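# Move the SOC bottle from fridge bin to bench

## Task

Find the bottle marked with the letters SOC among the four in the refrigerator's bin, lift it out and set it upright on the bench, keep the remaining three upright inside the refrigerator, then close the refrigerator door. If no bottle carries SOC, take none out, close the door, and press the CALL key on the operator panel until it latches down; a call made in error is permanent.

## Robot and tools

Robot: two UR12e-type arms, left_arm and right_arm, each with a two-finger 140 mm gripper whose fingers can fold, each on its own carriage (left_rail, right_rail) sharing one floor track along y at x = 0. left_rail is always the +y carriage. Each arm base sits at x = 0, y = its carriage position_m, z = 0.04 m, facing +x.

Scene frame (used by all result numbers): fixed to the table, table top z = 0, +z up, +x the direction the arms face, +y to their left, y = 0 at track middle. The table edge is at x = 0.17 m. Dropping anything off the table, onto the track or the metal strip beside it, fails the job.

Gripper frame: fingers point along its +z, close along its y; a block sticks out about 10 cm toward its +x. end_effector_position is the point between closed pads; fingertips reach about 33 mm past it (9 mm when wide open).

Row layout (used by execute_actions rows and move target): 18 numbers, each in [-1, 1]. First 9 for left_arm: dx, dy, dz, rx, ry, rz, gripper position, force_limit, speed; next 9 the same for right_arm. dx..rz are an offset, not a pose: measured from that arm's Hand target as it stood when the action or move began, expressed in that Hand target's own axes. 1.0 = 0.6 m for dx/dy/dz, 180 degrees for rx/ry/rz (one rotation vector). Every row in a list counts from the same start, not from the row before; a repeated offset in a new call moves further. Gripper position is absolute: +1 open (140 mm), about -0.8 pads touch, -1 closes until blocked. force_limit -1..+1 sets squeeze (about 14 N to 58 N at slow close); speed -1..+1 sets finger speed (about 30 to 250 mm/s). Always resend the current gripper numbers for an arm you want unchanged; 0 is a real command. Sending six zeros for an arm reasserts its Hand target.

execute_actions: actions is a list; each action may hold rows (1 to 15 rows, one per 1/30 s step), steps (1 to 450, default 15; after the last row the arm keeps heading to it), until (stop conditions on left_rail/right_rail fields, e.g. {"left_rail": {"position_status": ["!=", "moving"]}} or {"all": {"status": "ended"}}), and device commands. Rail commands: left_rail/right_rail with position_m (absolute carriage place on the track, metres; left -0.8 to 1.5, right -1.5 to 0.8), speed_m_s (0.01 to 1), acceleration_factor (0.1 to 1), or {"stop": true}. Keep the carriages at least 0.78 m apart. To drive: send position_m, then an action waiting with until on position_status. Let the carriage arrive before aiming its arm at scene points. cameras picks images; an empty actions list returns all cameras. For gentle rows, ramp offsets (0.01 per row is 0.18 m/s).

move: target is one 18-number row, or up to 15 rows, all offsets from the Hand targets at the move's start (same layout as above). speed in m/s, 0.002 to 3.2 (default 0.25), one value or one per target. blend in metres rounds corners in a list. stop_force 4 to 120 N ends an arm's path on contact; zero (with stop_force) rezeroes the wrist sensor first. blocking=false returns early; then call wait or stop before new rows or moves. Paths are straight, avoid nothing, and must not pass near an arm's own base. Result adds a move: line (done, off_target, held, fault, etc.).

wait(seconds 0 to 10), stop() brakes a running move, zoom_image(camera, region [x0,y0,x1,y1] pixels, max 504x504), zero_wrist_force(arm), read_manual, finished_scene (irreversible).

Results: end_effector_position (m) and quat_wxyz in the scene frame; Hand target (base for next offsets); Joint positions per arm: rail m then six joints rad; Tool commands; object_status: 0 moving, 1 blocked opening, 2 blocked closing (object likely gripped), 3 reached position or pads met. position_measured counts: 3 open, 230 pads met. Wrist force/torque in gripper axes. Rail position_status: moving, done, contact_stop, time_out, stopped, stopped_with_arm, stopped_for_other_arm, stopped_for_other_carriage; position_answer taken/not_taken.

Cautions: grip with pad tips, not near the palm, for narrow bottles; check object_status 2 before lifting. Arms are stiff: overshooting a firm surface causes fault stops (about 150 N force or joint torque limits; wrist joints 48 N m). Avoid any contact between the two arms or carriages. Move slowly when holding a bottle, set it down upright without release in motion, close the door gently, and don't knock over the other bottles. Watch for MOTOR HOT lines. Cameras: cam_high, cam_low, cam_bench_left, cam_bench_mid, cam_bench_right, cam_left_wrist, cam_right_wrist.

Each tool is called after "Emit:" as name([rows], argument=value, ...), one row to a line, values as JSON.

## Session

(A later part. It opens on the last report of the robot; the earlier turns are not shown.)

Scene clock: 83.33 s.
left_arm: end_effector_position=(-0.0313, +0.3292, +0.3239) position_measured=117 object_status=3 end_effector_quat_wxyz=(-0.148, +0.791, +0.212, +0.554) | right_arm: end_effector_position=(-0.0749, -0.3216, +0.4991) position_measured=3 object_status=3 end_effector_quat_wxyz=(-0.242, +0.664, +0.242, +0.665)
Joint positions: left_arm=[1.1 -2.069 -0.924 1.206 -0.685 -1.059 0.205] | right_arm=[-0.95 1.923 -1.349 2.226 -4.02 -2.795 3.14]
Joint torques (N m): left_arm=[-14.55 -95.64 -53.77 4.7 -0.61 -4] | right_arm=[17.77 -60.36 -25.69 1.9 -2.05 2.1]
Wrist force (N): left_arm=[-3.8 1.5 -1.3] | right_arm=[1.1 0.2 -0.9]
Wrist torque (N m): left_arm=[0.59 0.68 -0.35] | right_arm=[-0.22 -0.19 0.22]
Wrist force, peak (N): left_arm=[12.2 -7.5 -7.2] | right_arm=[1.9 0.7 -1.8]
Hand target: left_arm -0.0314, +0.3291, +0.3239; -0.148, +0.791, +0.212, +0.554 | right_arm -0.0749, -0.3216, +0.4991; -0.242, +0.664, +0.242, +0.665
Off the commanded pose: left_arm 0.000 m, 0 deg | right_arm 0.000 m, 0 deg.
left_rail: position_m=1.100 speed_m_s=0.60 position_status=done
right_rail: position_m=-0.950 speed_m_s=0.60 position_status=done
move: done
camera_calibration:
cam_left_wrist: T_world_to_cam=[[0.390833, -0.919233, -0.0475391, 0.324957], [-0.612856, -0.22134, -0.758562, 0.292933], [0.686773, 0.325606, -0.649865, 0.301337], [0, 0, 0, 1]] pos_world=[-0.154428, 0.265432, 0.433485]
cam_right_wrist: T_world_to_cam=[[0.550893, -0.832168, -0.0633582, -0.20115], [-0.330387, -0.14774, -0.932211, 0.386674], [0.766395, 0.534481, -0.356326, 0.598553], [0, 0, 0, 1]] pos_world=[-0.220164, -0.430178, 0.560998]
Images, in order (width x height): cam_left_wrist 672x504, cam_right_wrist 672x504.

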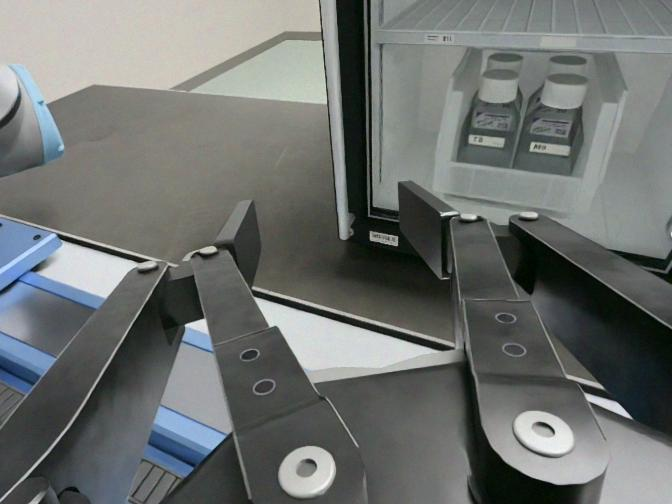

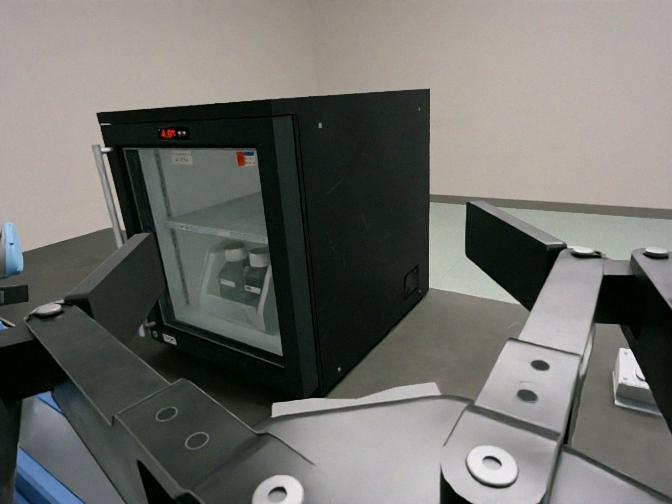

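Emit:
move(target=[0.36,-0.4563,0.521,-0.1567,0,0.057,0.1,0.0,-1,0,0,0,0,0,0,1,1,1], speed=0.35)

Emit:
execute_actions([
  {"right_rail":{"position_m":-0.7},"rows":[[0,0,0,0,0,0,0.1,0,-1,0,0,0,0,0,0,0.0,-1,0.5]],"steps":60,"until":{"right_rail":{"position_status":["!=","moving"]}}},
])

Emit:
move(target=[0,0,0,0,0,0,0.1,0.0,-1,-0.3317,-0.3998,0.7448,-0.1111,0,0,0.0,-1,0.5], speed=0.3, cameras=["cam_right_wrist","cam_left_wrist"])

Scene clock: 90.07 s.
left_arm: end_effector_position=(+0.1498, +0.7501, +0.4199) position_measured=117 object_status=3 end_effector_quat_wxyz=(+0.000, +0.819, +0.000, +0.574) | right_arm: end_effector_position=(-0.0749, -0.3216, +0.4991) position_measured=3 object_status=3 end_effector_quat_wxyz=(-0.242, +0.664, +0.242, +0.665)
Joint positions: left_arm=[1.1 -2.487 -2.005 2.237 -0.661 -0.962 0.256] | right_arm=[-0.95 1.923 -1.349 2.226 -4.02 -2.795 3.14]
Joint torques (N m): left_arm=[-19.42 -24.51 -38.32 4.07 0.14 -3.03] | right_arm=[16 -58.42 -25.7 1.86 -2.11 2.11]
Wrist force (N): left_arm=[-4.1 1.4 -1.4] | right_arm=[1.2 0.5 -0.8]
Wrist torque (N m): left_arm=[0.65 0.69 -0.29] | right_arm=[-0.14 -0.23 0.22]
Wrist force, peak (N): left_arm=[-4.9 3.0 -2.7] | right_arm=[1.8 0.5 -1.7]
Hand target: left_arm +0.1498, +0.7502, +0.4200; +0.000, +0.819, +0.000, +0.574 | right_arm -0.0749, -0.3216, +0.4991; -0.242, +0.664, +0.242, +0.665
Off the commanded pose: left_arm 0.000 m, 0 deg | right_arm 0.000 m, 0 deg.
left_rail: position_m=1.100 speed_m_s=0.60 position_status=done
right_rail: position_m=-0.950 speed_m_s=0.60 position_status=done
move: done

Scene clock: 91.43 s.
left_arm: end_effector_position=(+0.1498, +0.7502, +0.4200) position_measured=117 object_status=3 end_effector_quat_wxyz=(+0.000, +0.819, +0.000, +0.574) | right_arm: end_effector_position=(-0.0749, -0.0717, +0.4991) position_measured=129 object_status=3 end_effector_quat_wxyz=(-0.242, +0.664, +0.242, +0.665)
Joint positions: left_arm=[1.1 -2.488 -2.006 2.237 -0.661 -0.963 0.255] | right_arm=[-0.7 1.923 -1.349 2.226 -4.02 -2.795 3.14]
Joint torques (N m): left_arm=[-14.18 -24.01 -38.21 3.76 -0.87 -3.54] | right_arm=[2.87 -47.06 -36.05 -0.3 -1.23 2.08]
Wrist force (N): left_arm=[-3.4 1.8 -1.2] | right_arm=[1.1 0.4 -1.5]
Wrist torque (N m): left_arm=[0.74 0.54 -0.28] | right_arm=[-0.16 -0.25 0.23]
Wrist force, peak (N): left_arm=[-4.2 1.3 -1.6] | right_arm=[1.5 1.9 -2.9]
Hand target: left_arm +0.1498, +0.7502, +0.4200; +0.000, +0.819, +0.000, +0.574 | right_arm -0.0749, -0.0717, +0.4991; -0.242, +0.664, +0.242, +0.665
Off the commanded pose: left_arm 0.000 m, 0 deg | right_arm 0.000 m, 0 deg.
left_rail: position_m=1.100 speed_m_s=0.60 position_status=done
right_rail: position_m=-0.700 speed_m_s=0.60 position_status=done

Scene clock: 94.20 s.
left_arm: end_effector_position=(+0.1498, +0.7502, +0.4200) position_measured=117 object_status=3 end_effector_quat_wxyz=(+0.000, +0.819, +0.000, +0.574) | right_arm: end_effector_position=(+0.1134, +0.3993, +0.3004) position_measured=129 object_status=3 end_effector_quat_wxyz=(-0.123, +0.696, +0.123, +0.696)
Joint positions: left_arm=[1.1 -2.488 -2.006 2.237 -0.661 -0.963 0.255] | right_arm=[-0.7 1.604 -0.518 1.162 -3.787 -2.826 3.141]
Joint torques (N m): left_arm=[-16.22 -23.47 -38.09 3.35 -1.06 -3.41] | right_arm=[-23.75 -99.62 -45.31 2.23 -2.95 -2.23]
Wrist force (N): left_arm=[-3.5 1.5 -1.3] | right_arm=[1.6 0.8 -0.2]
Wrist torque (N m): left_arm=[0.67 0.57 -0.28] | right_arm=[-0.08 -0.38 0.31]
Wrist force, peak (N): left_arm=[-4.2 2.0 -1.4] | right_arm=[2.3 1.6 -3.4]
Hand target: left_arm +0.1498, +0.7502, +0.4200; +0.000, +0.819, +0.000, +0.574 | right_arm +0.1134, +0.3994, +0.3004; -0.123, +0.696, +0.123, +0.696
Off the commanded pose: left_arm 0.000 m, 0 deg | right_arm 0.000 m, 0 deg.
left_rail: position_m=1.100 speed_m_s=0.60 position_status=done
right_rail: position_m=-0.700 speed_m_s=0.60 position_status=done
move: done
camera_calibration:
cam_left_wrist: T_world_to_cam=[[-0.12133, -0.991463, -0.0477486, 0.776728], [-0.641189, 0.115005, -0.758717, 0.321917], [0.757731, -0.061439, -0.649668, 0.381969], [0, 0, 0, 1]] pos_world=[0.0112196, 0.756543, 0.529485]
cam_right_wrist: T_world_to_cam=[[0.233155, -0.970366, -0.0634659, 0.37371], [-0.361117, -0.0258001, -0.932164, 0.324906], [0.902903, 0.240257, -0.356431, 0.100202], [0, 0, 0, 1]] pos_world=[-0.0602764, 0.346944, 0.362299]
Images, in order (width x height): cam_left_wrist 672x504, cam_right_wrist 672x504.

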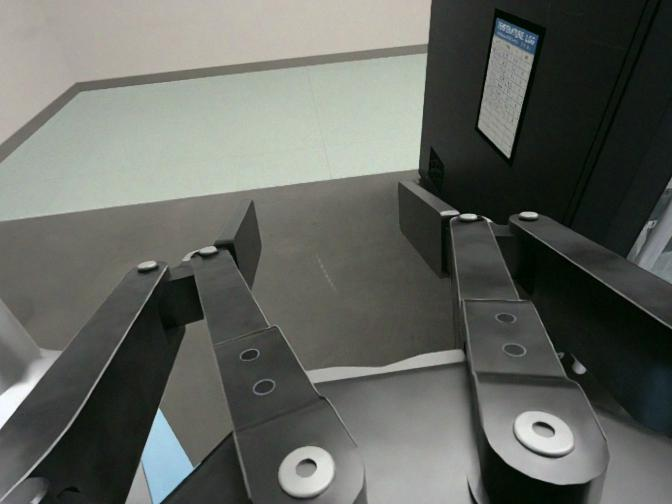

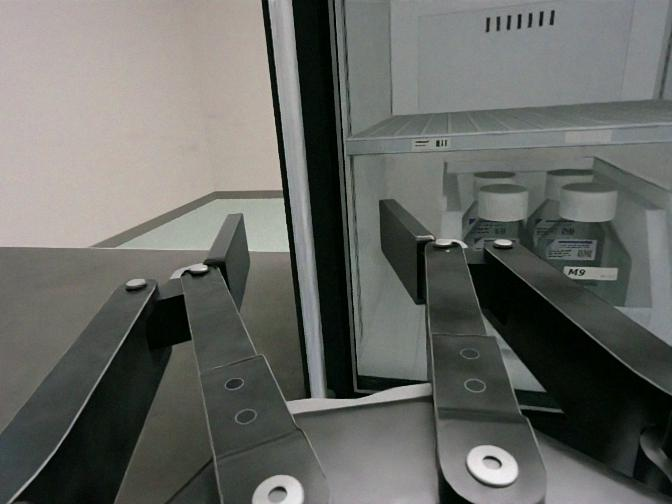

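Emit:
move(target=[0,0,0,0,0,0,0.1,0.0,-1,0,-0.0043,0.2013,0,0,0,0.0,-1,0.5], speed=0.08, stop_force=15, cameras=["cam_right_wrist"])

Emit:
zoom_image(camera="cam_right_wrist", region=[200, 140, 440, 310])

Scene clock: 98.20 s.
left_arm: end_effector_position=(+0.1498, +0.7502, +0.4200) position_measured=117 object_status=3 end_effector_quat_wxyz=(+0.000, +0.819, +0.000, +0.574) | right_arm: end_effector_position=(+0.2260, +0.4432, +0.3004) position_measured=129 object_status=3 end_effector_quat_wxyz=(-0.123, +0.696, +0.123, +0.696)
Joint positions: left_arm=[1.1 -2.488 -2.006 2.237 -0.661 -0.963 0.255] | right_arm=[-0.7 1.492 -0.478 1.076 -3.741 -2.714 3.141]
Joint torques (N m): left_arm=[-13.69 -23.32 -38.74 3.41 -0.81 -3.44] | right_arm=[-21.38 -103.35 -48.59 1.84 2.97 1.98]
Wrist force (N): left_arm=[-3.9 1.1 -1.5] | right_arm=[0.8 0.2 -0.8]
Wrist torque (N m): left_arm=[0.58 0.65 -0.29] | right_arm=[-0.19 -0.18 0.25]
Wrist force, peak (N): left_arm=[-4.2 1.8 -1.4] | right_arm=[2.1 0.4 -1.1]
Hand target: left_arm +0.1498, +0.7502, +0.4200; +0.000, +0.819, +0.000, +0.574 | right_arm +0.2260, +0.4432, +0.3004; -0.123, +0.696, +0.123, +0.696
Off the commanded pose: left_arm 0.000 m, 0 deg | right_arm 0.000 m, 0 deg.
left_rail: position_m=1.100 speed_m_s=0.60 position_status=done
right_rail: position_m=-0.700 speed_m_s=0.60 position_status=done
move: done
camera_calibration:
cam_right_wrist: T_world_to_cam=[[0.233042, -0.970391, -0.0635017, 0.390062], [-0.361136, -0.025728, -0.932158, 0.366708], [0.902924, 0.240164, -0.356439, -0.0120642], [0, 0, 0, 1]] pos_world=[0.0524238, 0.390845, 0.362299]
Images, in order (width x height): cam_right_wrist 672x504.

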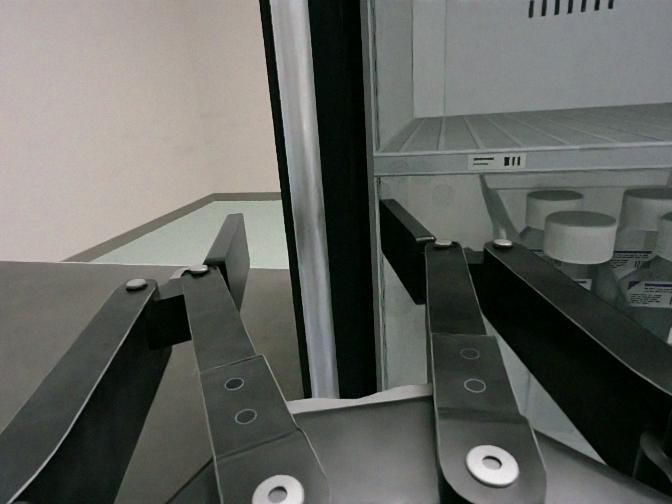

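Scaled by 2.100 from the camera's 672x504 image, which has a finer 960x720 frame.

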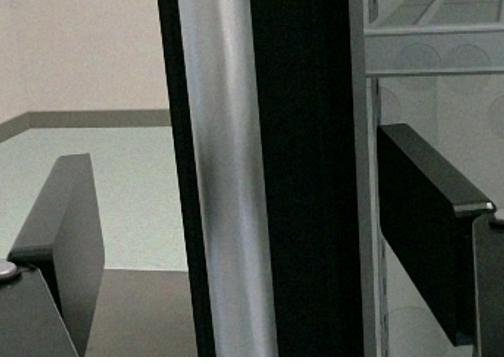

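Emit:
move([
  [0,0,0,0,0,0,0.1,0.0,-1,0,-0.0031,-0.09,0,0,0,0.0,-1,0.5],
  [0,0,0,0,0,0,0.1,0.0,-1,0,-0.0031,-0.09,0,0,0,-0.85,-1,0.5],
], speed=0.15)

Emit:
move(target=[0,0,0,0,0,0,0.1,0.0,-1,0,0,0.12,0,0,0,-0.85,-1,0.5], speed=0.03, stop_force=8)

Scene clock: 101.67 s.
left_arm: end_effector_position=(+0.1498, +0.7502, +0.4200) position_measured=117 object_status=3 end_effector_quat_wxyz=(+0.000, +0.819, +0.000, +0.574) | right_arm: end_effector_position=(+0.1746, +0.4264, +0.3004) position_measured=233 object_status=3 end_effector_quat_wxyz=(-0.123, +0.696, +0.123, +0.696)
Joint positions: left_arm=[1.1 -2.488 -2.006 2.237 -0.661 -0.963 0.255] | right_arm=[-0.7 1.542 -0.494 1.111 -3.76 -2.764 3.141]
Joint torques (N m): left_arm=[-12.31 -21.39 -38.97 3.59 -0.65 -3.49] | right_arm=[21.34 -134.18 -31.64 -5.05 -2.71 -2.23]
Wrist force (N): left_arm=[-3.9 1.4 -1.4] | right_arm=[1.4 1.0 -0.1]
Wrist torque (N m): left_arm=[0.64 0.67 -0.28] | right_arm=[-0.02 -0.34 0.28]
Wrist force, peak (N): left_arm=[-4.2 1.6 -1.3] | right_arm=[0.6 1.1 -2.0]
Hand target: left_arm +0.1498, +0.7502, +0.4200; +0.000, +0.819, +0.000, +0.574 | right_arm +0.1746, +0.4264, +0.3004; -0.123, +0.696, +0.123, +0.696
Off the commanded pose: left_arm 0.000 m, 0 deg | right_arm 0.000 m, 0 deg.
left_rail: position_m=1.100 speed_m_s=0.60 position_status=done
right_rail: position_m=-0.700 speed_m_s=0.60 position_status=done
move: done

Scene clock: 104.33 s.
left_arm: end_effector_position=(+0.1498, +0.7502, +0.4200) position_measured=117 object_status=3 end_effector_quat_wxyz=(+0.000, +0.819, +0.000, +0.574) | right_arm: end_effector_position=(+0.2060, +0.4378, +0.3004) position_measured=233 object_status=3 end_effector_quat_wxyz=(-0.123, +0.696, +0.123, +0.696)
Joint positions: left_arm=[1.1 -2.488 -2.006 2.237 -0.661 -0.963 0.255] | right_arm=[-0.7 1.512 -0.483 1.087 -3.747 -2.734 3.141]
Joint torques (N m): left_arm=[-14.35 -22.75 -39.03 3.24 -0.67 -3.68] | right_arm=[20.65 -131.28 -31.28 -4.51 -2.39 1.88]
Wrist force (N): left_arm=[-3.7 1.4 -1.3] | right_arm=[1.1 2.2 -4.1]
Wrist torque (N m): left_arm=[0.66 0.62 -0.29] | right_arm=[-0.12 -0.19 0.26]
Wrist force, peak (N): left_arm=[-4.1 1.7 -1.5] | right_arm=[1.8 8.2 -47.1]
Hand target: left_arm +0.1498, +0.7502, +0.4200; +0.000, +0.819, +0.000, +0.574 | right_arm +0.2060, +0.4378, +0.3004; -0.123, +0.696, +0.123, +0.696 (not the last commanded pose)
Off the commanded pose: left_arm 0.000 m, 0 deg | right_arm 0.039 m, 0 deg.
left_rail: position_m=1.100 speed_m_s=0.60 position_status=done
right_rail: position_m=-0.700 speed_m_s=0.60 position_status=done
move: contact (right_arm)

Emit:
move([
  [0,0,0,0,0,0,0.1,0.0,-1,0,-0.0008,-0.0667,0,0,0,-0.85,-1,0.5],
  [0,0,0,0,0,0,0.1,0.0,-1,0,-0.0008,-0.0667,0,0,0,-0.1,-1,0.5],
  [0,0,0,0,0,0,0.1,0.0,-1,0,-0.0008,0.0358,0,0,0,-0.1,-1,0.5],
  [0,0,0,0,0,0,0.1,0.0,-1,0,-0.0008,0.0358,0,0,0,-1,-1,-1],
], speed=0.12)

Scene clock: 109.17 s.
left_arm: end_effector_position=(+0.1498, +0.7502, +0.4200) position_measured=117 object_status=3 end_effector_quat_wxyz=(+0.000, +0.819, +0.000, +0.574) | right_arm: end_effector_position=(+0.2261, +0.4456, +0.3004) position_measured=208 object_status=2 end_effector_quat_wxyz=(-0.123, +0.696, +0.123, +0.696)
Joint positions: left_arm=[1.1 -2.488 -2.006 2.237 -0.661 -0.963 0.255] | right_arm=[-0.7 1.493 -0.474 1.068 -3.737 -2.714 3.141]
Joint torques (N m): left_arm=[-12.92 -22.47 -39.66 3.44 -0.88 -3.67] | right_arm=[-15.15 -104.86 -47.74 1.96 3.22 2.54]
Wrist force (N): left_arm=[-3.8 1.8 -1.5] | right_arm=[-0.2 9.4 -4.3]
Wrist torque (N m): left_arm=[0.73 0.63 -0.28] | right_arm=[-0.43 -0.11 0.31]
Wrist force, peak (N): left_arm=[-4.2 1.9 -1.6] | right_arm=[1.4 10.3 -3.6]
Hand target: left_arm +0.1498, +0.7502, +0.4200; +0.000, +0.819, +0.000, +0.574 | right_arm +0.2260, +0.4456, +0.3004; -0.123, +0.696, +0.123, +0.696
Off the commanded pose: left_arm 0.000 m, 0 deg | right_arm 0.000 m, 0 deg.
left_rail: position_m=1.100 speed_m_s=0.60 position_status=done
right_rail: position_m=-0.700 speed_m_s=0.60 position_status=done
move: done

Emit:
move([
  [0,0,0,0,0,0,0.1,0.0,-1,0,0.0005,0,0,0,0,-0.98,0.0,-1],
  [0,0,0,0,0,0,0.1,0.0,-1,0,-0.0107,-0.0605,0.0117,0,0,-0.98,0.0,-1],
], speed=0.06)

Scene clock: 112.50 s.
left_arm: end_effector_position=(+0.1498, +0.7502, +0.4200) position_measured=117 object_status=3 end_effector_quat_wxyz=(+0.000, +0.819, +0.000, +0.574) | right_arm: end_effector_position=(+0.1900, +0.4393, +0.3004) position_measured=210 object_status=2 end_effector_quat_wxyz=(-0.136, +0.694, +0.135, +0.694)
Joint positions: left_arm=[1.1 -2.488 -2.006 2.237 -0.661 -0.963 0.255] | right_arm=[-0.7 1.523 -0.496 1.116 -3.762 -2.708 3.141]
Joint torques (N m): left_arm=[-12.43 -23.23 -38.23 3.35 -1.07 -3.21] | right_arm=[28.69 -129.92 -34.31 -3.36 8.08 -1.78]
Wrist force (N): left_arm=[-3.5 1.3 -1.1] | right_arm=[1.2 16.0 -2.0]
Wrist torque (N m): left_arm=[0.63 0.60 -0.29] | right_arm=[-0.10 -0.08 0.36]
Wrist force, peak (N): left_arm=[-4.1 2.0 -1.4] | right_arm=[1.2 16.0 -2.0]
Hand target: left_arm +0.1498, +0.7502, +0.4200; +0.000, +0.819, +0.000, +0.574 | right_arm +0.1897, +0.4392, +0.3004; -0.136, +0.694, +0.135, +0.694
Off the commanded pose: left_arm 0.000 m, 0 deg | right_arm 0.000 m, 0 deg.
left_rail: position_m=1.100 speed_m_s=0.60 position_status=done
right_rail: position_m=-0.700 speed_m_s=0.60 position_status=done
move: done

Emit:
move([
  [0,0,0,0,0,0,0.1,0.0,-1,0,-0.0077,-0.0615,0.0117,0,0,-0.98,0.0,-1],
  [0,0,0,0,0,0,0.1,0.0,-1,0,-0.0095,-0.1548,0.0294,0,0,-0.98,0.0,-1],
], speed=0.08, blend=[0.003,0])

Scene clock: 114.57 s.
left_arm: end_effector_position=(+0.1498, +0.7502, +0.4200) position_measured=117 object_status=3 end_effector_quat_wxyz=(+0.000, +0.819, +0.000, +0.574) | right_arm: end_effector_position=(+0.1019, +0.4097, +0.3004) position_measured=210 object_status=2 end_effector_quat_wxyz=(-0.167, +0.687, +0.167, +0.687)
Joint positions: left_arm=[1.1 -2.488 -2.006 2.237 -0.661 -0.963 0.255] | right_arm=[-0.7 1.598 -0.56 1.254 -3.837 -2.692 3.141]
Joint torques (N m): left_arm=[-14.86 -24.03 -39.34 3.36 -0.8 -3.56] | right_arm=[33.27 -130 -33.12 -3.34 9.2 -1.24]
Wrist force (N): left_arm=[-3.5 1.6 -1.2] | right_arm=[0.4 18.8 -1.0]
Wrist torque (N m): left_arm=[0.68 0.58 -0.29] | right_arm=[-0.26 -0.57 0.35]
Wrist force, peak (N): left_arm=[-4.2 2.0 -1.3] | right_arm=[1.4 18.8 -0.7]
Hand target: left_arm +0.1498, +0.7502, +0.4200; +0.000, +0.819, +0.000, +0.574 | right_arm +0.1015, +0.4096, +0.3004; -0.168, +0.687, +0.167, +0.687
Off the commanded pose: left_arm 0.000 m, 0 deg | right_arm 0.000 m, 0 deg.
left_rail: position_m=1.100 speed_m_s=0.60 position_status=done
right_rail: position_m=-0.700 speed_m_s=0.60 position_status=done
move: done

Emit:
move([
  [0,0,0,0,0,0,0.1,0.0,-1,0,0.004,-0.0938,0.0172,0,0,-0.98,0.0,-1],
  [0,0,0,0,0,0,0.1,0.0,-1,0,0.026,-0.2165,0.0406,0,0,-0.98,0.0,-1],
], speed=0.1, blend=[0.004,0], cameras=["cam_right_wrist"])

Scene clock: 117.23 s.
left_arm: end_effector_position=(+0.1498, +0.7502, +0.4200) position_measured=117 object_status=3 end_effector_quat_wxyz=(+0.000, +0.819, +0.000, +0.574) | right_arm: end_effector_position=(-0.0064, +0.3361, +0.3003) position_measured=210 object_status=2 end_effector_quat_wxyz=(-0.211, +0.675, +0.211, +0.675)
Joint positions: left_arm=[1.1 -2.488 -2.006 2.237 -0.661 -0.963 0.255] | right_arm=[-0.7 1.702 -0.664 1.484 -3.963 -2.667 3.141]
Joint torques (N m): left_arm=[-12.2 -21.38 -39.65 3.28 -0.71 -3.19] | right_arm=[-14.12 -122.83 -13.93 -9.83 -14.59 -0.19]
Wrist force (N): left_arm=[-4.1 1.7 -1.2] | right_arm=[-0.7 -46.2 -5.2]
Wrist torque (N m): left_arm=[0.73 0.70 -0.29] | right_arm=[1.66 -0.62 0.28]
Wrist force, peak (N): left_arm=[-4.1 1.8 -1.8] | right_arm=[-0.4 -64.5 -3.8]
Hand target: left_arm +0.1498, +0.7502, +0.4200; +0.000, +0.819, +0.000, +0.574 | right_arm -0.0066, +0.3360, +0.3003; -0.211, +0.675, +0.211, +0.675
Off the commanded pose: left_arm 0.000 m, 0 deg | right_arm 0.000 m, 0 deg.
left_rail: position_m=1.100 speed_m_s=0.60 position_status=done
right_rail: position_m=-0.700 speed_m_s=0.60 position_status=done
move: done
camera_calibration:
cam_right_wrist: T_world_to_cam=[[0.471585, -0.879534, -0.0634542, 0.311273], [-0.342693, -0.11649, -0.932197, 0.310562], [0.812508, 0.461356, -0.356345, 0.148568], [0, 0, 0, 1]] pos_world=[-0.161077, 0.24141, 0.362198]
Images, in order (width x height): cam_right_wrist 672x504.

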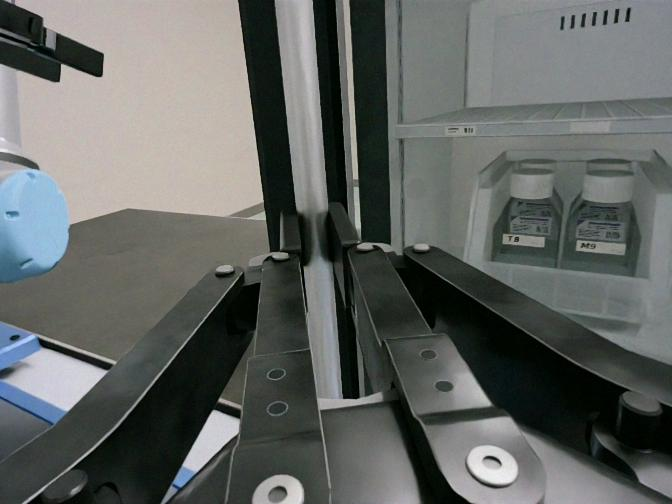

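Emit:
move([
  [0,0,0,0,0,0,0.1,0.0,-1,0,-0.0028,0.001,0,0,0,-0.98,0.0,-1],
  [0,0,0,0,0,0,0.1,0.0,-1,0,0.0083,-0.0607,0.0117,0,0,-0.98,0.0,-1],
  [0,0,0,0,0,0,0.1,0.0,-1,0,0.0242,-0.121,0.0233,0,0,-0.98,0.0,-1],
  [0,0,0,0,0,0,0.1,0.0,-1,0,0.0457,-0.1797,0.0353,0,0,-0.98,0.0,-1],
], speed=0.1, blend=[0.001,0.003,0.003,0])

Scene clock: 120.63 s.
left_arm: end_effector_position=(+0.1498, +0.7502, +0.4200) position_measured=117 object_status=3 end_effector_quat_wxyz=(+0.000, +0.819, +0.000, +0.574) | right_arm: end_effector_position=(-0.0796, +0.2522, +0.3003) position_measured=210 object_status=2 end_effector_quat_wxyz=(-0.248, +0.662, +0.248, +0.662)
Joint positions: left_arm=[1.1 -2.488 -2.006 2.237 -0.661 -0.963 0.255] | right_arm=[-0.7 1.785 -0.756 1.695 -4.081 -2.639 3.141]
Joint torques (N m): left_arm=[-14.38 -22.03 -38.22 3.03 -0.93 -3.38] | right_arm=[-33.87 -120.07 -6.28 -11.38 -21.31 -1.73]
Wrist force (N): left_arm=[-3.8 1.8 -1.7] | right_arm=[-3.0 -64.3 -15.6]
Wrist torque (N m): left_arm=[0.75 0.65 -0.29] | right_arm=[2.43 -0.70 0.32]
Wrist force, peak (N): left_arm=[-4.3 1.5 -1.5] | right_arm=[-3.0 -64.3 -15.6]
Hand target: left_arm +0.1498, +0.7502, +0.4200; +0.000, +0.819, +0.000, +0.574 | right_arm -0.0797, +0.2520, +0.3003; -0.248, +0.662, +0.248, +0.662
Off the commanded pose: left_arm 0.000 m, 0 deg | right_arm 0.000 m, 0 deg.
left_rail: position_m=1.100 speed_m_s=0.60 position_status=done
right_rail: position_m=-0.700 speed_m_s=0.60 position_status=done
move: done; blend cut to 0.0009 m at target 1

Emit:
move([
  [0,0,0,0,0,0,0.1,0.0,-1,0,-0.0037,0,0,0,0,-0.98,0.0,-1],
  [0,0,0,0,0,0,0.1,0.0,-1,0,0.0152,-0.0593,0.0119,0,0,-0.98,0.0,-1],
], speed=0.08, blend=[0.001,0], cameras=["cam_right_wrist"])

Scene clock: 123.00 s.
left_arm: end_effector_position=(+0.1498, +0.7502, +0.4200) position_measured=117 object_status=3 end_effector_quat_wxyz=(+0.000, +0.819, +0.000, +0.574) | right_arm: end_effector_position=(-0.1004, +0.2220, +0.3002) position_measured=210 object_status=2 end_effector_quat_wxyz=(-0.260, +0.657, +0.260, +0.658)
Joint positions: left_arm=[1.1 -2.488 -2.006 2.237 -0.661 -0.963 0.255] | right_arm=[-0.7 1.812 -0.786 1.764 -4.121 -2.629 3.141]
Joint torques (N m): left_arm=[-11.77 -21.38 -39.72 3.22 -1.04 -3.4] | right_arm=[6 -114.47 -15.77 -7.71 -4.19 1.83]
Wrist force (N): left_arm=[-3.8 1.2 -1.4] | right_arm=[-5.8 -18.1 -5.0]
Wrist torque (N m): left_arm=[0.61 0.65 -0.29] | right_arm=[1.01 -0.57 0.37]
Wrist force, peak (N): left_arm=[-4.3 1.3 -1.5] | right_arm=[-3.8 -65.2 -15.6]
Hand target: left_arm +0.1498, +0.7502, +0.4200; +0.000, +0.819, +0.000, +0.574 | right_arm -0.1005, +0.2218, +0.3002; -0.260, +0.657, +0.260, +0.658
Off the commanded pose: left_arm 0.000 m, 0 deg | right_arm 0.000 m, 0 deg.
left_rail: position_m=1.100 speed_m_s=0.60 position_status=done
right_rail: position_m=-0.700 speed_m_s=0.60 position_status=done
move: done
camera_calibration:
cam_right_wrist: T_world_to_cam=[[0.596357, -0.800221, -0.0632857, 0.250011], [-0.321619, -0.16596, -0.932212, 0.278074], [0.735472, 0.576285, -0.356338, 0.244296], [0, 0, 0, 1]] pos_world=[-0.239335, 0.105429, 0.362098]
Images, in order (width x height): cam_right_wrist 672x504.

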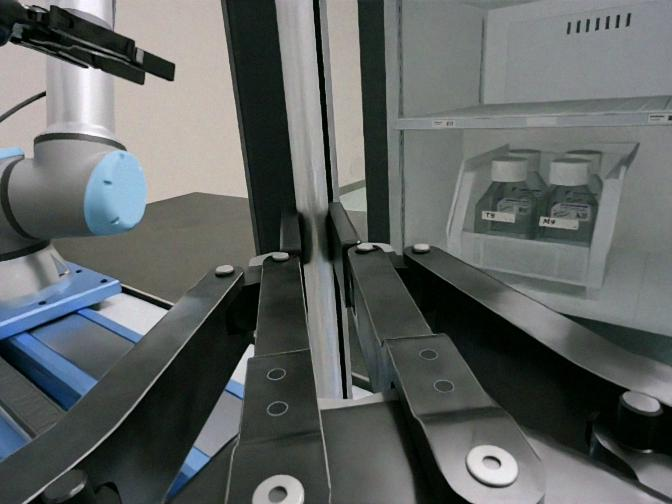

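Emit:
move([
  [0,0,0,0,0,0,0.1,0.0,-1,0,0.02,-0.0587,0.0117,0,0,-0.98,0.0,-1],
  [0,0,0,0,0,0,0.1,0.0,-1,0,0.046,-0.115,0.0233,0,0,-0.98,0.0,-1],
], speed=0.08, blend=[0.003,0])

Scene clock: 125.80 s.
left_arm: end_effector_position=(+0.1498, +0.7502, +0.4200) position_measured=117 object_status=3 end_effector_quat_wxyz=(+0.000, +0.819, +0.000, +0.574) | right_arm: end_effector_position=(-0.1318, +0.1546, +0.3002) position_measured=210 object_status=2 end_effector_quat_wxyz=(-0.284, +0.647, +0.284, +0.648)
Joint positions: left_arm=[1.1 -2.488 -2.006 2.237 -0.661 -0.963 0.255] | right_arm=[-0.7 1.861 -0.848 1.912 -4.207 -2.605 3.141]
Joint torques (N m): left_arm=[-13.52 -21.94 -39.3 3.49 -1.04 -3.12] | right_arm=[3.46 -107.59 -16.78 -7.81 -3.64 -1.96]
Wrist force (N): left_arm=[-3.9 1.2 -1.8] | right_arm=[-7.1 -15.6 -6.4]
Wrist torque (N m): left_arm=[0.60 0.67 -0.28] | right_arm=[0.91 -0.68 0.31]
Wrist force, peak (N): left_arm=[-4.2 1.5 -1.8] | right_arm=[-7.1 -20.9 -6.6]
Hand target: left_arm +0.1498, +0.7502, +0.4200; +0.000, +0.819, +0.000, +0.574 | right_arm -0.1319, +0.1544, +0.3002; -0.284, +0.647, +0.284, +0.648
Off the commanded pose: left_arm 0.000 m, 0 deg | right_arm 0.000 m, 0 deg.
left_rail: position_m=1.100 speed_m_s=0.60 position_status=done
right_rail: position_m=-0.700 speed_m_s=0.60 position_status=done
move: done

Emit:
move([
  [0,0,0,0,0,0,0.1,0.0,-1,0,0.0249,-0.0564,0.0117,0,0,-0.98,0.0,-1],
  [0,0,0,0,0,0,0.1,0.0,-1,0,0.0557,-0.1103,0.0233,0,0,-0.98,0.0,-1],
  [0,0,0,0,0,0,0.1,0.0,-1,0,0.0909,-0.1611,0.035,0,0,-0.98,0.0,-1],
], speed=0.08, blend=[0.003,0.003,0])

Scene clock: 128.50 s.
left_arm: end_effector_position=(+0.1498, +0.7502, +0.4200) position_measured=117 object_status=3 end_effector_quat_wxyz=(+0.000, +0.819, +0.000, +0.574) | right_arm: end_effector_position=(-0.1572, +0.0465, +0.3001) position_measured=210 object_status=2 end_effector_quat_wxyz=(-0.319, +0.631, +0.319, +0.631)
Joint positions: left_arm=[1.1 -2.488 -2.006 2.237 -0.661 -0.963 0.255] | right_arm=[-0.7 1.923 -0.936 2.142 -4.349 -2.557 3.141]
Joint torques (N m): left_arm=[-13.85 -22.56 -39.99 3.39 -0.56 -3.4] | right_arm=[17.29 -93.17 -12.25 -7.62 0.61 -2.61]
Wrist force (N): left_arm=[-3.7 1.6 -1.9] | right_arm=[-6.5 -5.2 -3.8]
Wrist torque (N m): left_arm=[0.70 0.62 -0.29] | right_arm=[0.52 -0.85 0.31]
Wrist force, peak (N): left_arm=[-4.3 1.8 -1.4] | right_arm=[-8.2 -18.5 -6.8]
Hand target: left_arm +0.1498, +0.7502, +0.4200; +0.000, +0.819, +0.000, +0.574 | right_arm -0.1572, +0.0464, +0.3001; -0.319, +0.631, +0.319, +0.631
Off the commanded pose: left_arm 0.000 m, 0 deg | right_arm 0.000 m, 0 deg.
left_rail: position_m=1.100 speed_m_s=0.60 position_status=done
right_rail: position_m=-0.700 speed_m_s=0.60 position_status=done
move: done

Emit:
move([
  [0,0,0,0,0,0,0.1,0.0,-1,0,0.0335,-0.0518,0.0117,0,0,-0.98,0.0,-1],
  [0,0,0,0,0,0,0.1,0.0,-1,0,0.0713,-0.1007,0.0233,0,0,-0.98,0.0,-1],
  [0,0,0,0,0,0,0.1,0.0,-1,0,0.1128,-0.146,0.035,0,0,-0.98,0.0,-1],
], speed=0.08, blend=[0.003,0.003,0], cameras=["cam_right_wrist","cam_left_wrist","cam_bench_mid"])

Scene clock: 131.33 s.
left_arm: end_effector_position=(+0.1498, +0.7502, +0.4200) position_measured=117 object_status=3 end_effector_quat_wxyz=(+0.000, +0.819, +0.000, +0.574) | right_arm: end_effector_position=(-0.1545, -0.0641, +0.3001) position_measured=210 object_status=2 end_effector_quat_wxyz=(-0.354, +0.612, +0.353, +0.613)
Joint positions: left_arm=[1.1 -2.488 -2.006 2.237 -0.661 -0.963 0.255] | right_arm=[-0.7 1.953 -1.012 2.384 -4.514 -2.477 3.141]
Joint torques (N m): left_arm=[-11.2 -20.09 -40.22 2.94 -0.78 -3.07] | right_arm=[10.12 -78.91 -3.08 -8.11 -1.52 -2.47]
Wrist force (N): left_arm=[-3.8 1.7 -1.3] | right_arm=[-7.7 -10.3 -10.4]
Wrist torque (N m): left_arm=[0.71 0.65 -0.28] | right_arm=[0.78 -0.75 0.29]
Wrist force, peak (N): left_arm=[-4.4 1.5 -1.6] | right_arm=[-9.1 -21.8 -17.7]
Hand target: left_arm +0.1498, +0.7502, +0.4200; +0.000, +0.819, +0.000, +0.574 | right_arm -0.1545, -0.0643, +0.3001; -0.354, +0.612, +0.353, +0.613
Off the commanded pose: left_arm 0.000 m, 0 deg | right_arm 0.000 m, 0 deg.
left_rail: position_m=1.100 speed_m_s=0.60 position_status=done
right_rail: position_m=-0.700 speed_m_s=0.60 position_status=done
move: done
camera_calibration:
cam_left_wrist: T_world_to_cam=[[-0.12133, -0.991463, -0.0477486, 0.776728], [-0.641189, 0.115005, -0.758717, 0.321917], [0.757731, -0.061439, -0.649668, 0.381969], [0, 0, 0, 1]] pos_world=[0.0112196, 0.756543, 0.529485]
cam_right_wrist: T_world_to_cam=[[0.802112, -0.593824, -0.063166, 0.0983569], [-0.259861, -0.251847, -0.932226, 0.217118], [0.53767, 0.764164, -0.356321, 0.43046], [0, 0, 0, 1]] pos_world=[-0.253918, -0.215855, 0.361997]
Images, in order (width x height): cam_bench_mid 672x504, cam_left_wrist 672x504, cam_right_wrist 672x504.

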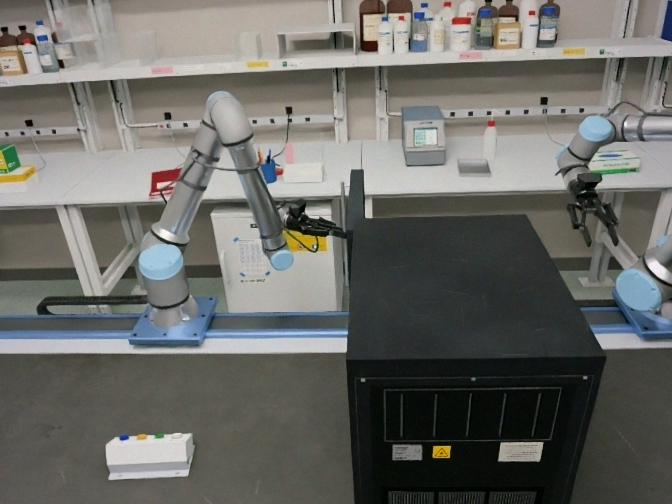

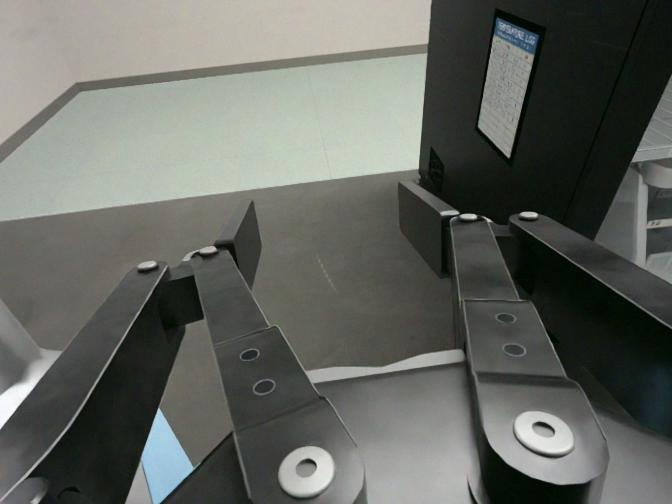

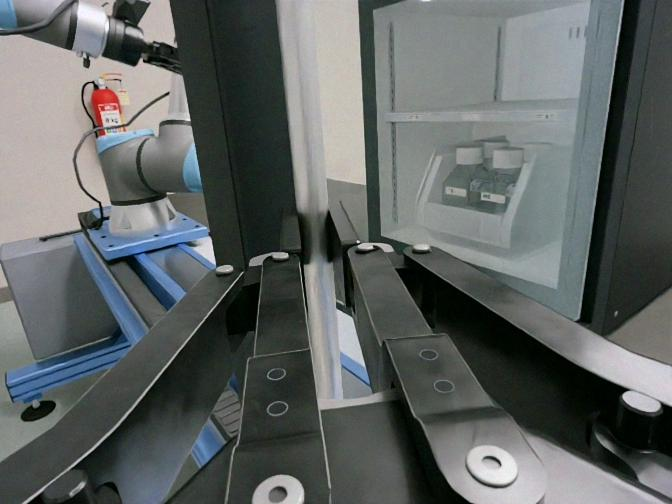

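Emit:
execute_actions([
  {"left_rail":{"position_m":0.85},"rows":[[0,0,0,0,0,0,-0.1,0,-1,0,0,0,0,0,0,-0.98,0.0,-1]],"steps":60,"until":{"left_rail":{"position_status":["!=","moving"]}}},
])

Emit:
move([
  [-0.141,0.1667,0.0513,0.0748,0.0118,0.487,-0.1,0,-1,0,0,0,0,0,0,-0.98,0.0,-1],
  [-0.289,0.4403,0.2297,0.1695,-0.1262,0.963,-0.1,0,-1,0,0,0,0,0,0,-0.98,0.0,-1],
], speed=0.35, blend=[0.05,0], cameras=["cam_left_wrist","cam_right_wrist","cam_bench_mid"])

Scene clock: 138.03 s.
left_arm: end_effector_position=(+0.1498, +0.5002, +0.4200) position_measured=141 object_status=3 end_effector_quat_wxyz=(+0.000, +0.819, +0.000, +0.574) | right_arm: end_effector_position=(-0.1545, -0.0643, +0.3001) position_measured=210 object_status=2 end_effector_quat_wxyz=(-0.354, +0.612, +0.353, +0.613)
Joint positions: left_arm=[0.85 -2.488 -2.006 2.237 -0.661 -0.963 0.255] | right_arm=[-0.7 1.953 -1.012 2.384 -4.514 -2.477 3.141]
Joint torques (N m): left_arm=[-7.79 -8.47 -41.83 1.55 1.45 -3.07] | right_arm=[10.15 -76.41 -4.47 -7.9 -1.28 -2.64]
Wrist force (N): left_arm=[-4.2 1.8 -1.3] | right_arm=[-7.1 -9.4 -8.9]
Wrist torque (N m): left_arm=[0.74 0.74 -0.28] | right_arm=[0.56 -0.72 0.30]
Wrist force, peak (N): left_arm=[-3.9 3.7 -1.6] | right_arm=[-8.6 -10.5 -9.6]
Hand target: left_arm +0.1498, +0.5002, +0.4200; +0.000, +0.819, +0.000, +0.574 | right_arm -0.1545, -0.0643, +0.3001; -0.354, +0.612, +0.353, +0.613
Off the commanded pose: left_arm 0.000 m, 0 deg | right_arm 0.000 m, 0 deg.
left_rail: position_m=0.850 speed_m_s=0.60 position_status=done
right_rail: position_m=-0.700 speed_m_s=0.60 position_status=done

Scene clock: 143.30 s.
left_arm: end_effector_position=(+0.2202, +0.2360, +0.2101) position_measured=141 object_status=3 end_effector_quat_wxyz=(+0.701, -0.092, +0.701, +0.092) | right_arm: end_effector_position=(-0.1545, -0.0643, +0.3001) position_measured=210 object_status=2 end_effector_quat_wxyz=(-0.354, +0.612, +0.353, +0.613)
Joint positions: left_arm=[0.85 -1.972 -1.052 1.884 -0.833 -0.662 3.142] | right_arm=[-0.7 1.953 -1.012 2.384 -4.514 -2.477 3.141]
Joint torques (N m): left_arm=[13.6 -68.32 -37.5 5.18 1.66 4.73] | right_arm=[3.33 -72.32 -4.8 -7.96 -0.89 -2.37]
Wrist force (N): left_arm=[-1.2 0.1 -1.8] | right_arm=[-7.4 -9.1 -8.6]
Wrist torque (N m): left_arm=[-0.20 0.76 -0.14] | right_arm=[0.64 -0.76 0.30]
Wrist force, peak (N): left_arm=[-4.1 3.2 -1.3] | right_arm=[-8.2 -9.6 -9.0]
Hand target: left_arm +0.2202, +0.2359, +0.2100; +0.701, -0.092, +0.701, +0.092 | right_arm -0.1545, -0.0643, +0.3001; -0.354, +0.612, +0.353, +0.613
Off the commanded pose: left_arm 0.000 m, 0 deg | right_arm 0.000 m, 0 deg.
left_rail: position_m=0.850 speed_m_s=0.60 position_status=done
right_rail: position_m=-0.700 speed_m_s=0.60 position_status=done
move: done
camera_calibration:
cam_left_wrist: T_world_to_cam=[[-0.35014, 0.93267, 0.0867693, -0.166541], [-0.302146, -0.200139, 0.932015, -0.0884724], [0.886628, 0.300118, 0.351879, -0.16337], [0, 0, 0, 1]] pos_world=[0.0598044, 0.186652, 0.154395]
cam_right_wrist: T_world_to_cam=[[0.802255, -0.593631, -0.0631678, 0.0983157], [-0.259757, -0.251844, -0.932256, 0.217105], [0.537507, 0.764315, -0.356243, 0.430576], [0, 0, 0, 1]] pos_world=[-0.253917, -0.216056, 0.361997]
Images, in order (width x height): cam_bench_mid 672x504, cam_left_wrist 672x504, cam_right_wrist 672x504.

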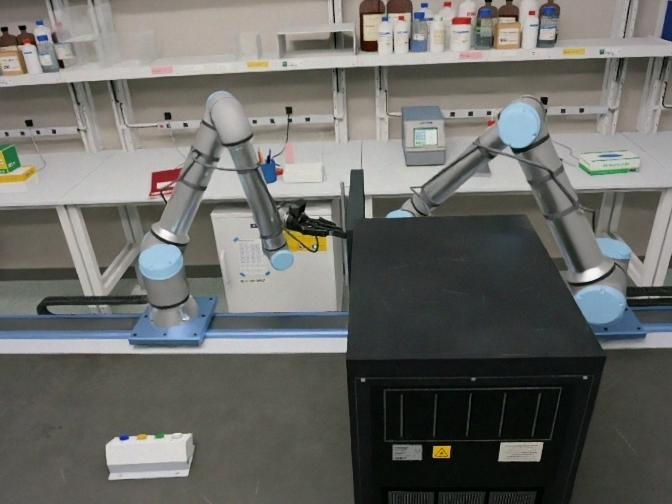

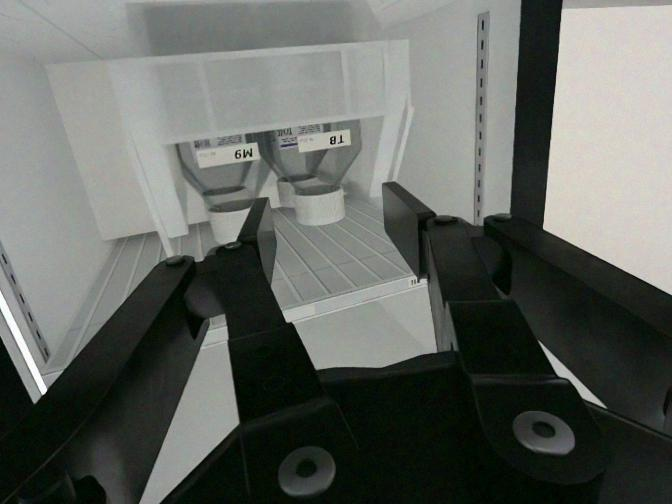

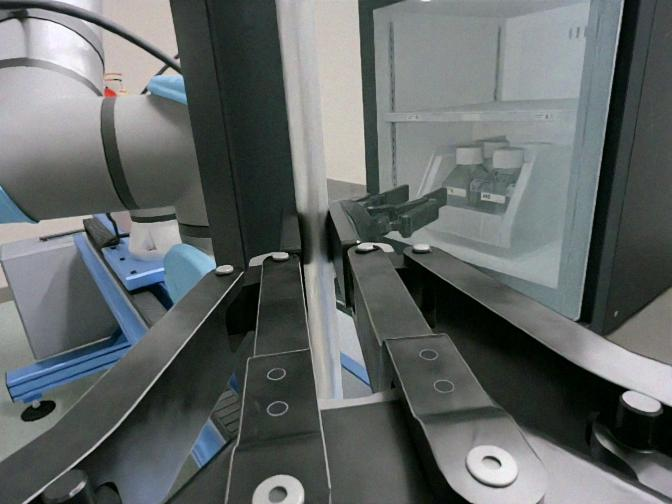

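Emit:
zoom_image(camera="cam_left_wrist", region=[150, 30, 430, 240])

Scaled by 1.800 from the camera's 672x504 image, which has a finer 960x720 frame.

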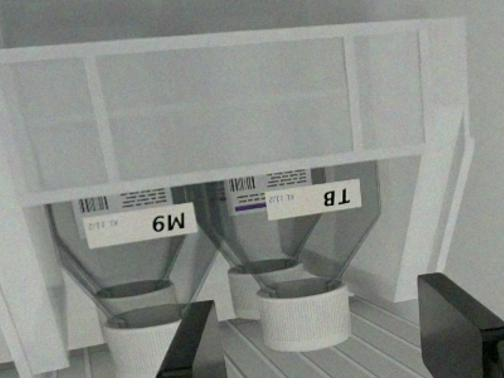

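Emit:
move(target=[-0.0167,0.001,0.0865,0.0825,0.1104,0.0146,1,0,0,0,0,0,0,0,0,-0.98,0.0,-1], speed=0.25, cameras=["cam_left_wrist"])

Emit:
zoom_image(camera="cam_left_wrist", region=[170, 60, 470, 330])

Scene clock: 150.90 s.
left_arm: end_effector_position=(+0.2701, +0.2499, +0.2201) position_measured=3 object_status=3 end_effector_quat_wxyz=(+0.574, +0.001, +0.819, +0.000) | right_arm: end_effector_position=(-0.1545, -0.0643, +0.3001) position_measured=210 object_status=2 end_effector_quat_wxyz=(-0.354, +0.612, +0.353, +0.613)
Joint positions: left_arm=[0.85 -1.947 -1.425 2.214 -1.569 -0.507 3.856] | right_arm=[-0.7 1.953 -1.012 2.384 -4.514 -2.477 3.141]
Joint torques (N m): left_arm=[13 -65.3 -28.44 -5.12 0.17 4.01] | right_arm=[-7.74 -61.78 -4.3 -7.9 -1.07 -2.43]
Wrist force (N): left_arm=[-1.8 0.3 -1.6] | right_arm=[-8.2 -8.8 -8.9]
Wrist torque (N m): left_arm=[-0.09 0.76 -0.07] | right_arm=[0.70 -0.69 0.30]
Wrist force, peak (N): left_arm=[-1.2 0.8 -2.7] | right_arm=[-8.6 -9.0 -9.2]
Hand target: left_arm +0.2702, +0.2499, +0.2201; +0.574, +0.001, +0.819, +0.000 | right_arm -0.1545, -0.0643, +0.3001; -0.354, +0.612, +0.353, +0.613
Off the commanded pose: left_arm 0.000 m, 0 deg | right_arm 0.000 m, 0 deg.
left_rail: position_m=0.850 speed_m_s=0.60 position_status=done
right_rail: position_m=-0.700 speed_m_s=0.60 position_status=done
move: done
camera_calibration:
cam_left_wrist: T_world_to_cam=[[-0.0613766, 0.991407, 0.11552, -0.26192], [-0.00442328, -0.116007, 0.993239, -0.19487], [0.998105, 0.0604506, 0.0115054, -0.11075], [0, 0, 0, 1]] pos_world=[0.0936027, 0.243758, 0.225084]
Images, in order (width x height): cam_left_wrist 672x504.

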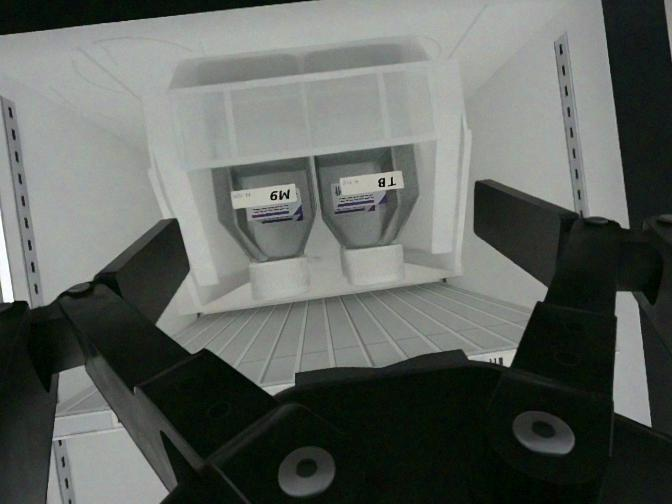

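Scaled by 1.680 from the camera's 672x504 image, which has a finer 960x720 frame.

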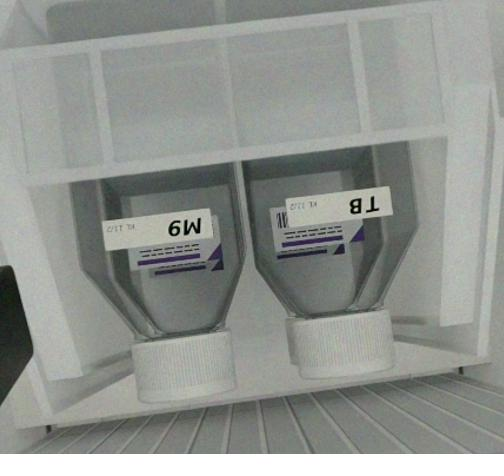

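Emit:
move(target=[-0.0743,0.0125,0.0684,-0.0825,-0.1104,-0.0146,-0.05,0,0,0,0,0,0,0,0,-0.98,0.0,-1], speed=0.2, cameras=["cam_left_wrist"])

Emit:
zoom_image(camera="cam_left_wrist", region=[170, 60, 470, 330])

Scene clock: 158.03 s.
left_arm: end_effector_position=(+0.3240, +0.2573, +0.2479) position_measured=135 object_status=3 end_effector_quat_wxyz=(+0.701, -0.092, +0.701, +0.092) | right_arm: end_effector_position=(-0.1545, -0.0643, +0.3001) position_measured=210 object_status=2 end_effector_quat_wxyz=(-0.354, +0.612, +0.353, +0.613)
Joint positions: left_arm=[0.85 -1.837 -1.136 1.932 -0.797 -0.527 3.143] | right_arm=[-0.7 1.953 -1.012 2.384 -4.514 -2.477 3.141]
Joint torques (N m): left_arm=[12.65 -62.56 -39.62 4.96 -1.51 -4.12] | right_arm=[-17.96 -58.87 -4.17 -7.59 -1.24 -2.64]
Wrist force (N): left_arm=[-1.5 0.6 -2.2] | right_arm=[-7.6 -9.2 -8.9]
Wrist torque (N m): left_arm=[-0.01 0.84 0.17] | right_arm=[0.62 -0.64 0.30]
Wrist force, peak (N): left_arm=[-2.2 0.3 -2.7] | right_arm=[-8.5 -9.2 -9.1]
Hand target: left_arm +0.3240, +0.2573, +0.2479; +0.701, -0.092, +0.701, +0.092 | right_arm -0.1545, -0.0643, +0.3001; -0.354, +0.612, +0.353, +0.613
Off the commanded pose: left_arm 0.000 m, 0 deg | right_arm 0.000 m, 0 deg.
left_rail: position_m=0.850 speed_m_s=0.60 position_status=done
right_rail: position_m=-0.700 speed_m_s=0.60 position_status=done
move: done
camera_calibration:
cam_left_wrist: T_world_to_cam=[[-0.350018, 0.932673, 0.087226, -0.153553], [-0.30183, -0.20044, 0.932053, -0.0881469], [0.886784, 0.299908, 0.351667, -0.275102], [0, 0, 0, 1]] pos_world=[0.163604, 0.208052, 0.192296]
Images, in order (width x height): cam_left_wrist 672x504.

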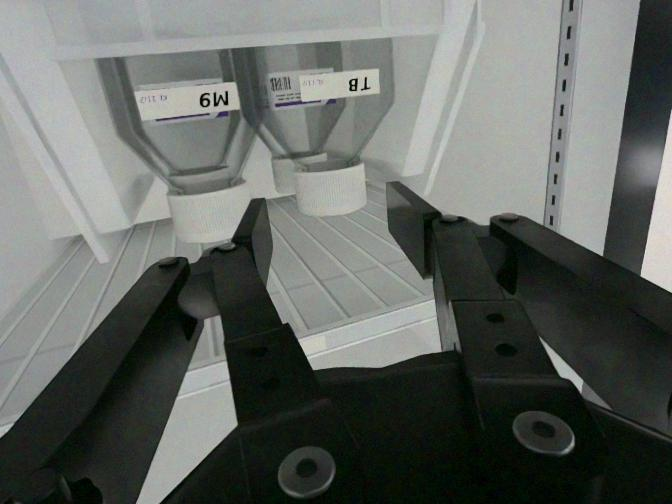

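Scaled by 1.680 from the camera's 672x504 image, which has a finer 960x720 frame.

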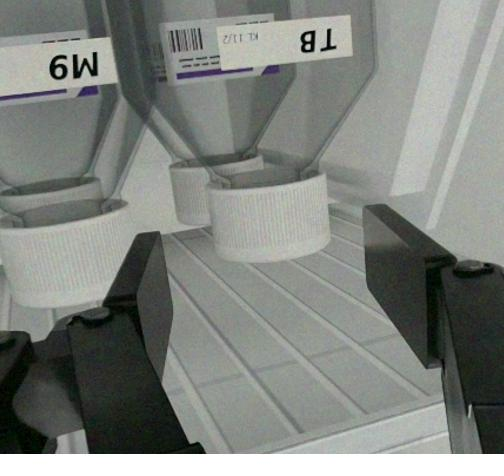

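Emit:
move(target=[-0.0135,0.0077,0.1502,0,0,0,-0.08,0,0,0,0,0,0,0,0,-0.98,0.0,-1], speed=0.06, stop_force=6, cameras=["cam_left_wrist"])

Emit:
zoom_image(camera="cam_left_wrist", region=[170, 60, 470, 330])

Scene clock: 161.93 s.
left_arm: end_effector_position=(+0.4099, +0.2850, +0.2560) position_measured=139 object_status=3 end_effector_quat_wxyz=(+0.701, -0.092, +0.701, +0.092) | right_arm: end_effector_position=(-0.1545, -0.0643, +0.3001) position_measured=210 object_status=2 end_effector_quat_wxyz=(-0.354, +0.612, +0.353, +0.613)
Joint positions: left_arm=[0.85 -1.716 -1.175 1.975 -0.8 -0.406 3.142] | right_arm=[-0.7 1.953 -1.012 2.384 -4.514 -2.477 3.141]
Joint torques (N m): left_arm=[12.93 -87.12 -23.85 4.31 1.9 3.12] | right_arm=[-21.51 -58.34 -4.65 -7.69 -1.31 -2.59]
Wrist force (N): left_arm=[-1.4 0.6 -2.6] | right_arm=[-8.1 -9.3 -8.4]
Wrist torque (N m): left_arm=[-0.04 0.84 0.13] | right_arm=[0.59 -0.72 0.30]
Wrist force, peak (N): left_arm=[-1.6 0.5 -3.3] | right_arm=[-8.5 -9.7 -9.1]
Hand target: left_arm +0.4099, +0.2850, +0.2560; +0.701, -0.092, +0.701, +0.092 | right_arm -0.1545, -0.0643, +0.3001; -0.354, +0.612, +0.353, +0.613
Off the commanded pose: left_arm 0.000 m, 0 deg | right_arm 0.000 m, 0 deg.
left_rail: position_m=0.850 speed_m_s=0.60 position_status=done
right_rail: position_m=-0.700 speed_m_s=0.60 position_status=done
move: done
camera_calibration:
cam_left_wrist: T_world_to_cam=[[-0.350125, 0.932644, 0.0871074, -0.149971], [-0.302029, -0.200431, 0.93199, -0.0641571], [0.886674, 0.300004, 0.351862, -0.362467], [0, 0, 0, 1]] pos_world=[0.249504, 0.235752, 0.200396]
Images, in order (width x height): cam_left_wrist 672x504.

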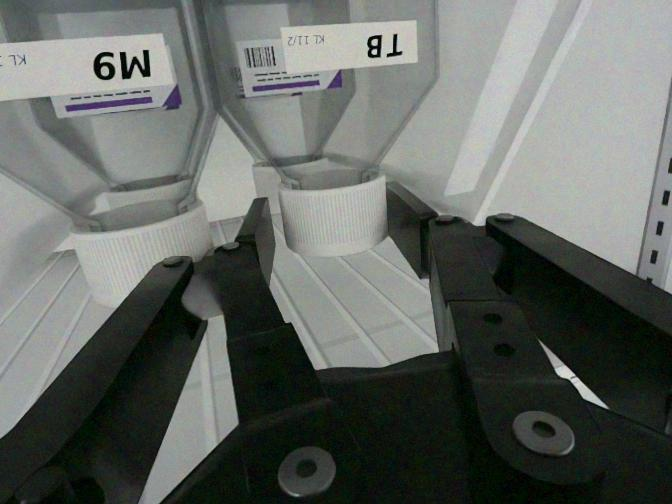

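Scaled by 1.680 from the camera's 672x504 image, which has a finer 960x720 frame.

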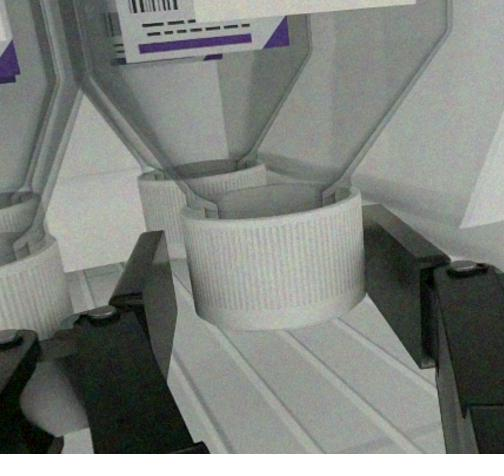

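Emit:
move([
  [0,0.0042,0.0067,0,0,0,-0.08,0,0,0,0,0,0,0,0,-0.98,0.0,-1],
  [0,0.0042,0.0067,0,0,0,-1,-0.2,-1,0,0,0,0,0,0,-0.98,0.0,-1],
], speed=0.05, cameras=["cam_left_wrist"])

Scene clock: 166.07 s.
left_arm: end_effector_position=(+0.4131, +0.2885, +0.2560) position_measured=255 object_status=0 end_effector_quat_wxyz=(+0.701, -0.092, +0.701, +0.092) | right_arm: end_effector_position=(-0.1545, -0.0643, +0.3001) position_measured=210 object_status=2 end_effector_quat_wxyz=(-0.354, +0.612, +0.353, +0.613)
Joint positions: left_arm=[0.85 -1.711 -1.179 1.982 -0.803 -0.401 3.142] | right_arm=[-0.7 1.953 -1.012 2.384 -4.514 -2.477 3.141]
Joint torques (N m): left_arm=[-8.62 -59.41 -38.9 2.26 1.18 3.04] | right_arm=[-23.25 -58.67 -4.87 -7.29 -1.53 -2.56]
Wrist force (N): left_arm=[-1.6 2.5 -2.1] | right_arm=[-7.3 -8.4 -8.8]
Wrist torque (N m): left_arm=[0.27 0.69 0.14] | right_arm=[0.74 -0.81 0.30]
Wrist force, peak (N): left_arm=[-12.4 3.9 0.8] | right_arm=[-9.4 -9.6 -9.5]
Hand target: left_arm +0.4131, +0.2885, +0.2560; +0.701, -0.092, +0.701, +0.092 | right_arm -0.1545, -0.0643, +0.3001; -0.354, +0.612, +0.353, +0.613
Off the commanded pose: left_arm 0.000 m, 0 deg | right_arm 0.000 m, 0 deg.
left_rail: position_m=0.850 speed_m_s=0.60 position_status=done
right_rail: position_m=-0.700 speed_m_s=0.60 position_status=done
move: done
camera_calibration:
cam_left_wrist: T_world_to_cam=[[-0.350125, 0.932644, 0.0871074, -0.15208], [-0.302029, -0.200431, 0.93199, -0.0624589], [0.886674, 0.300004, 0.351862, -0.366443], [0, 0, 0, 1]] pos_world=[0.252804, 0.239252, 0.200396]
Images, in order (width x height): cam_left_wrist 672x504.

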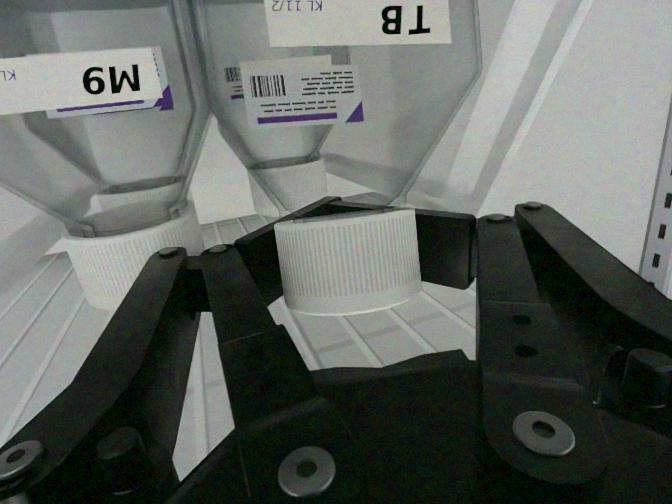

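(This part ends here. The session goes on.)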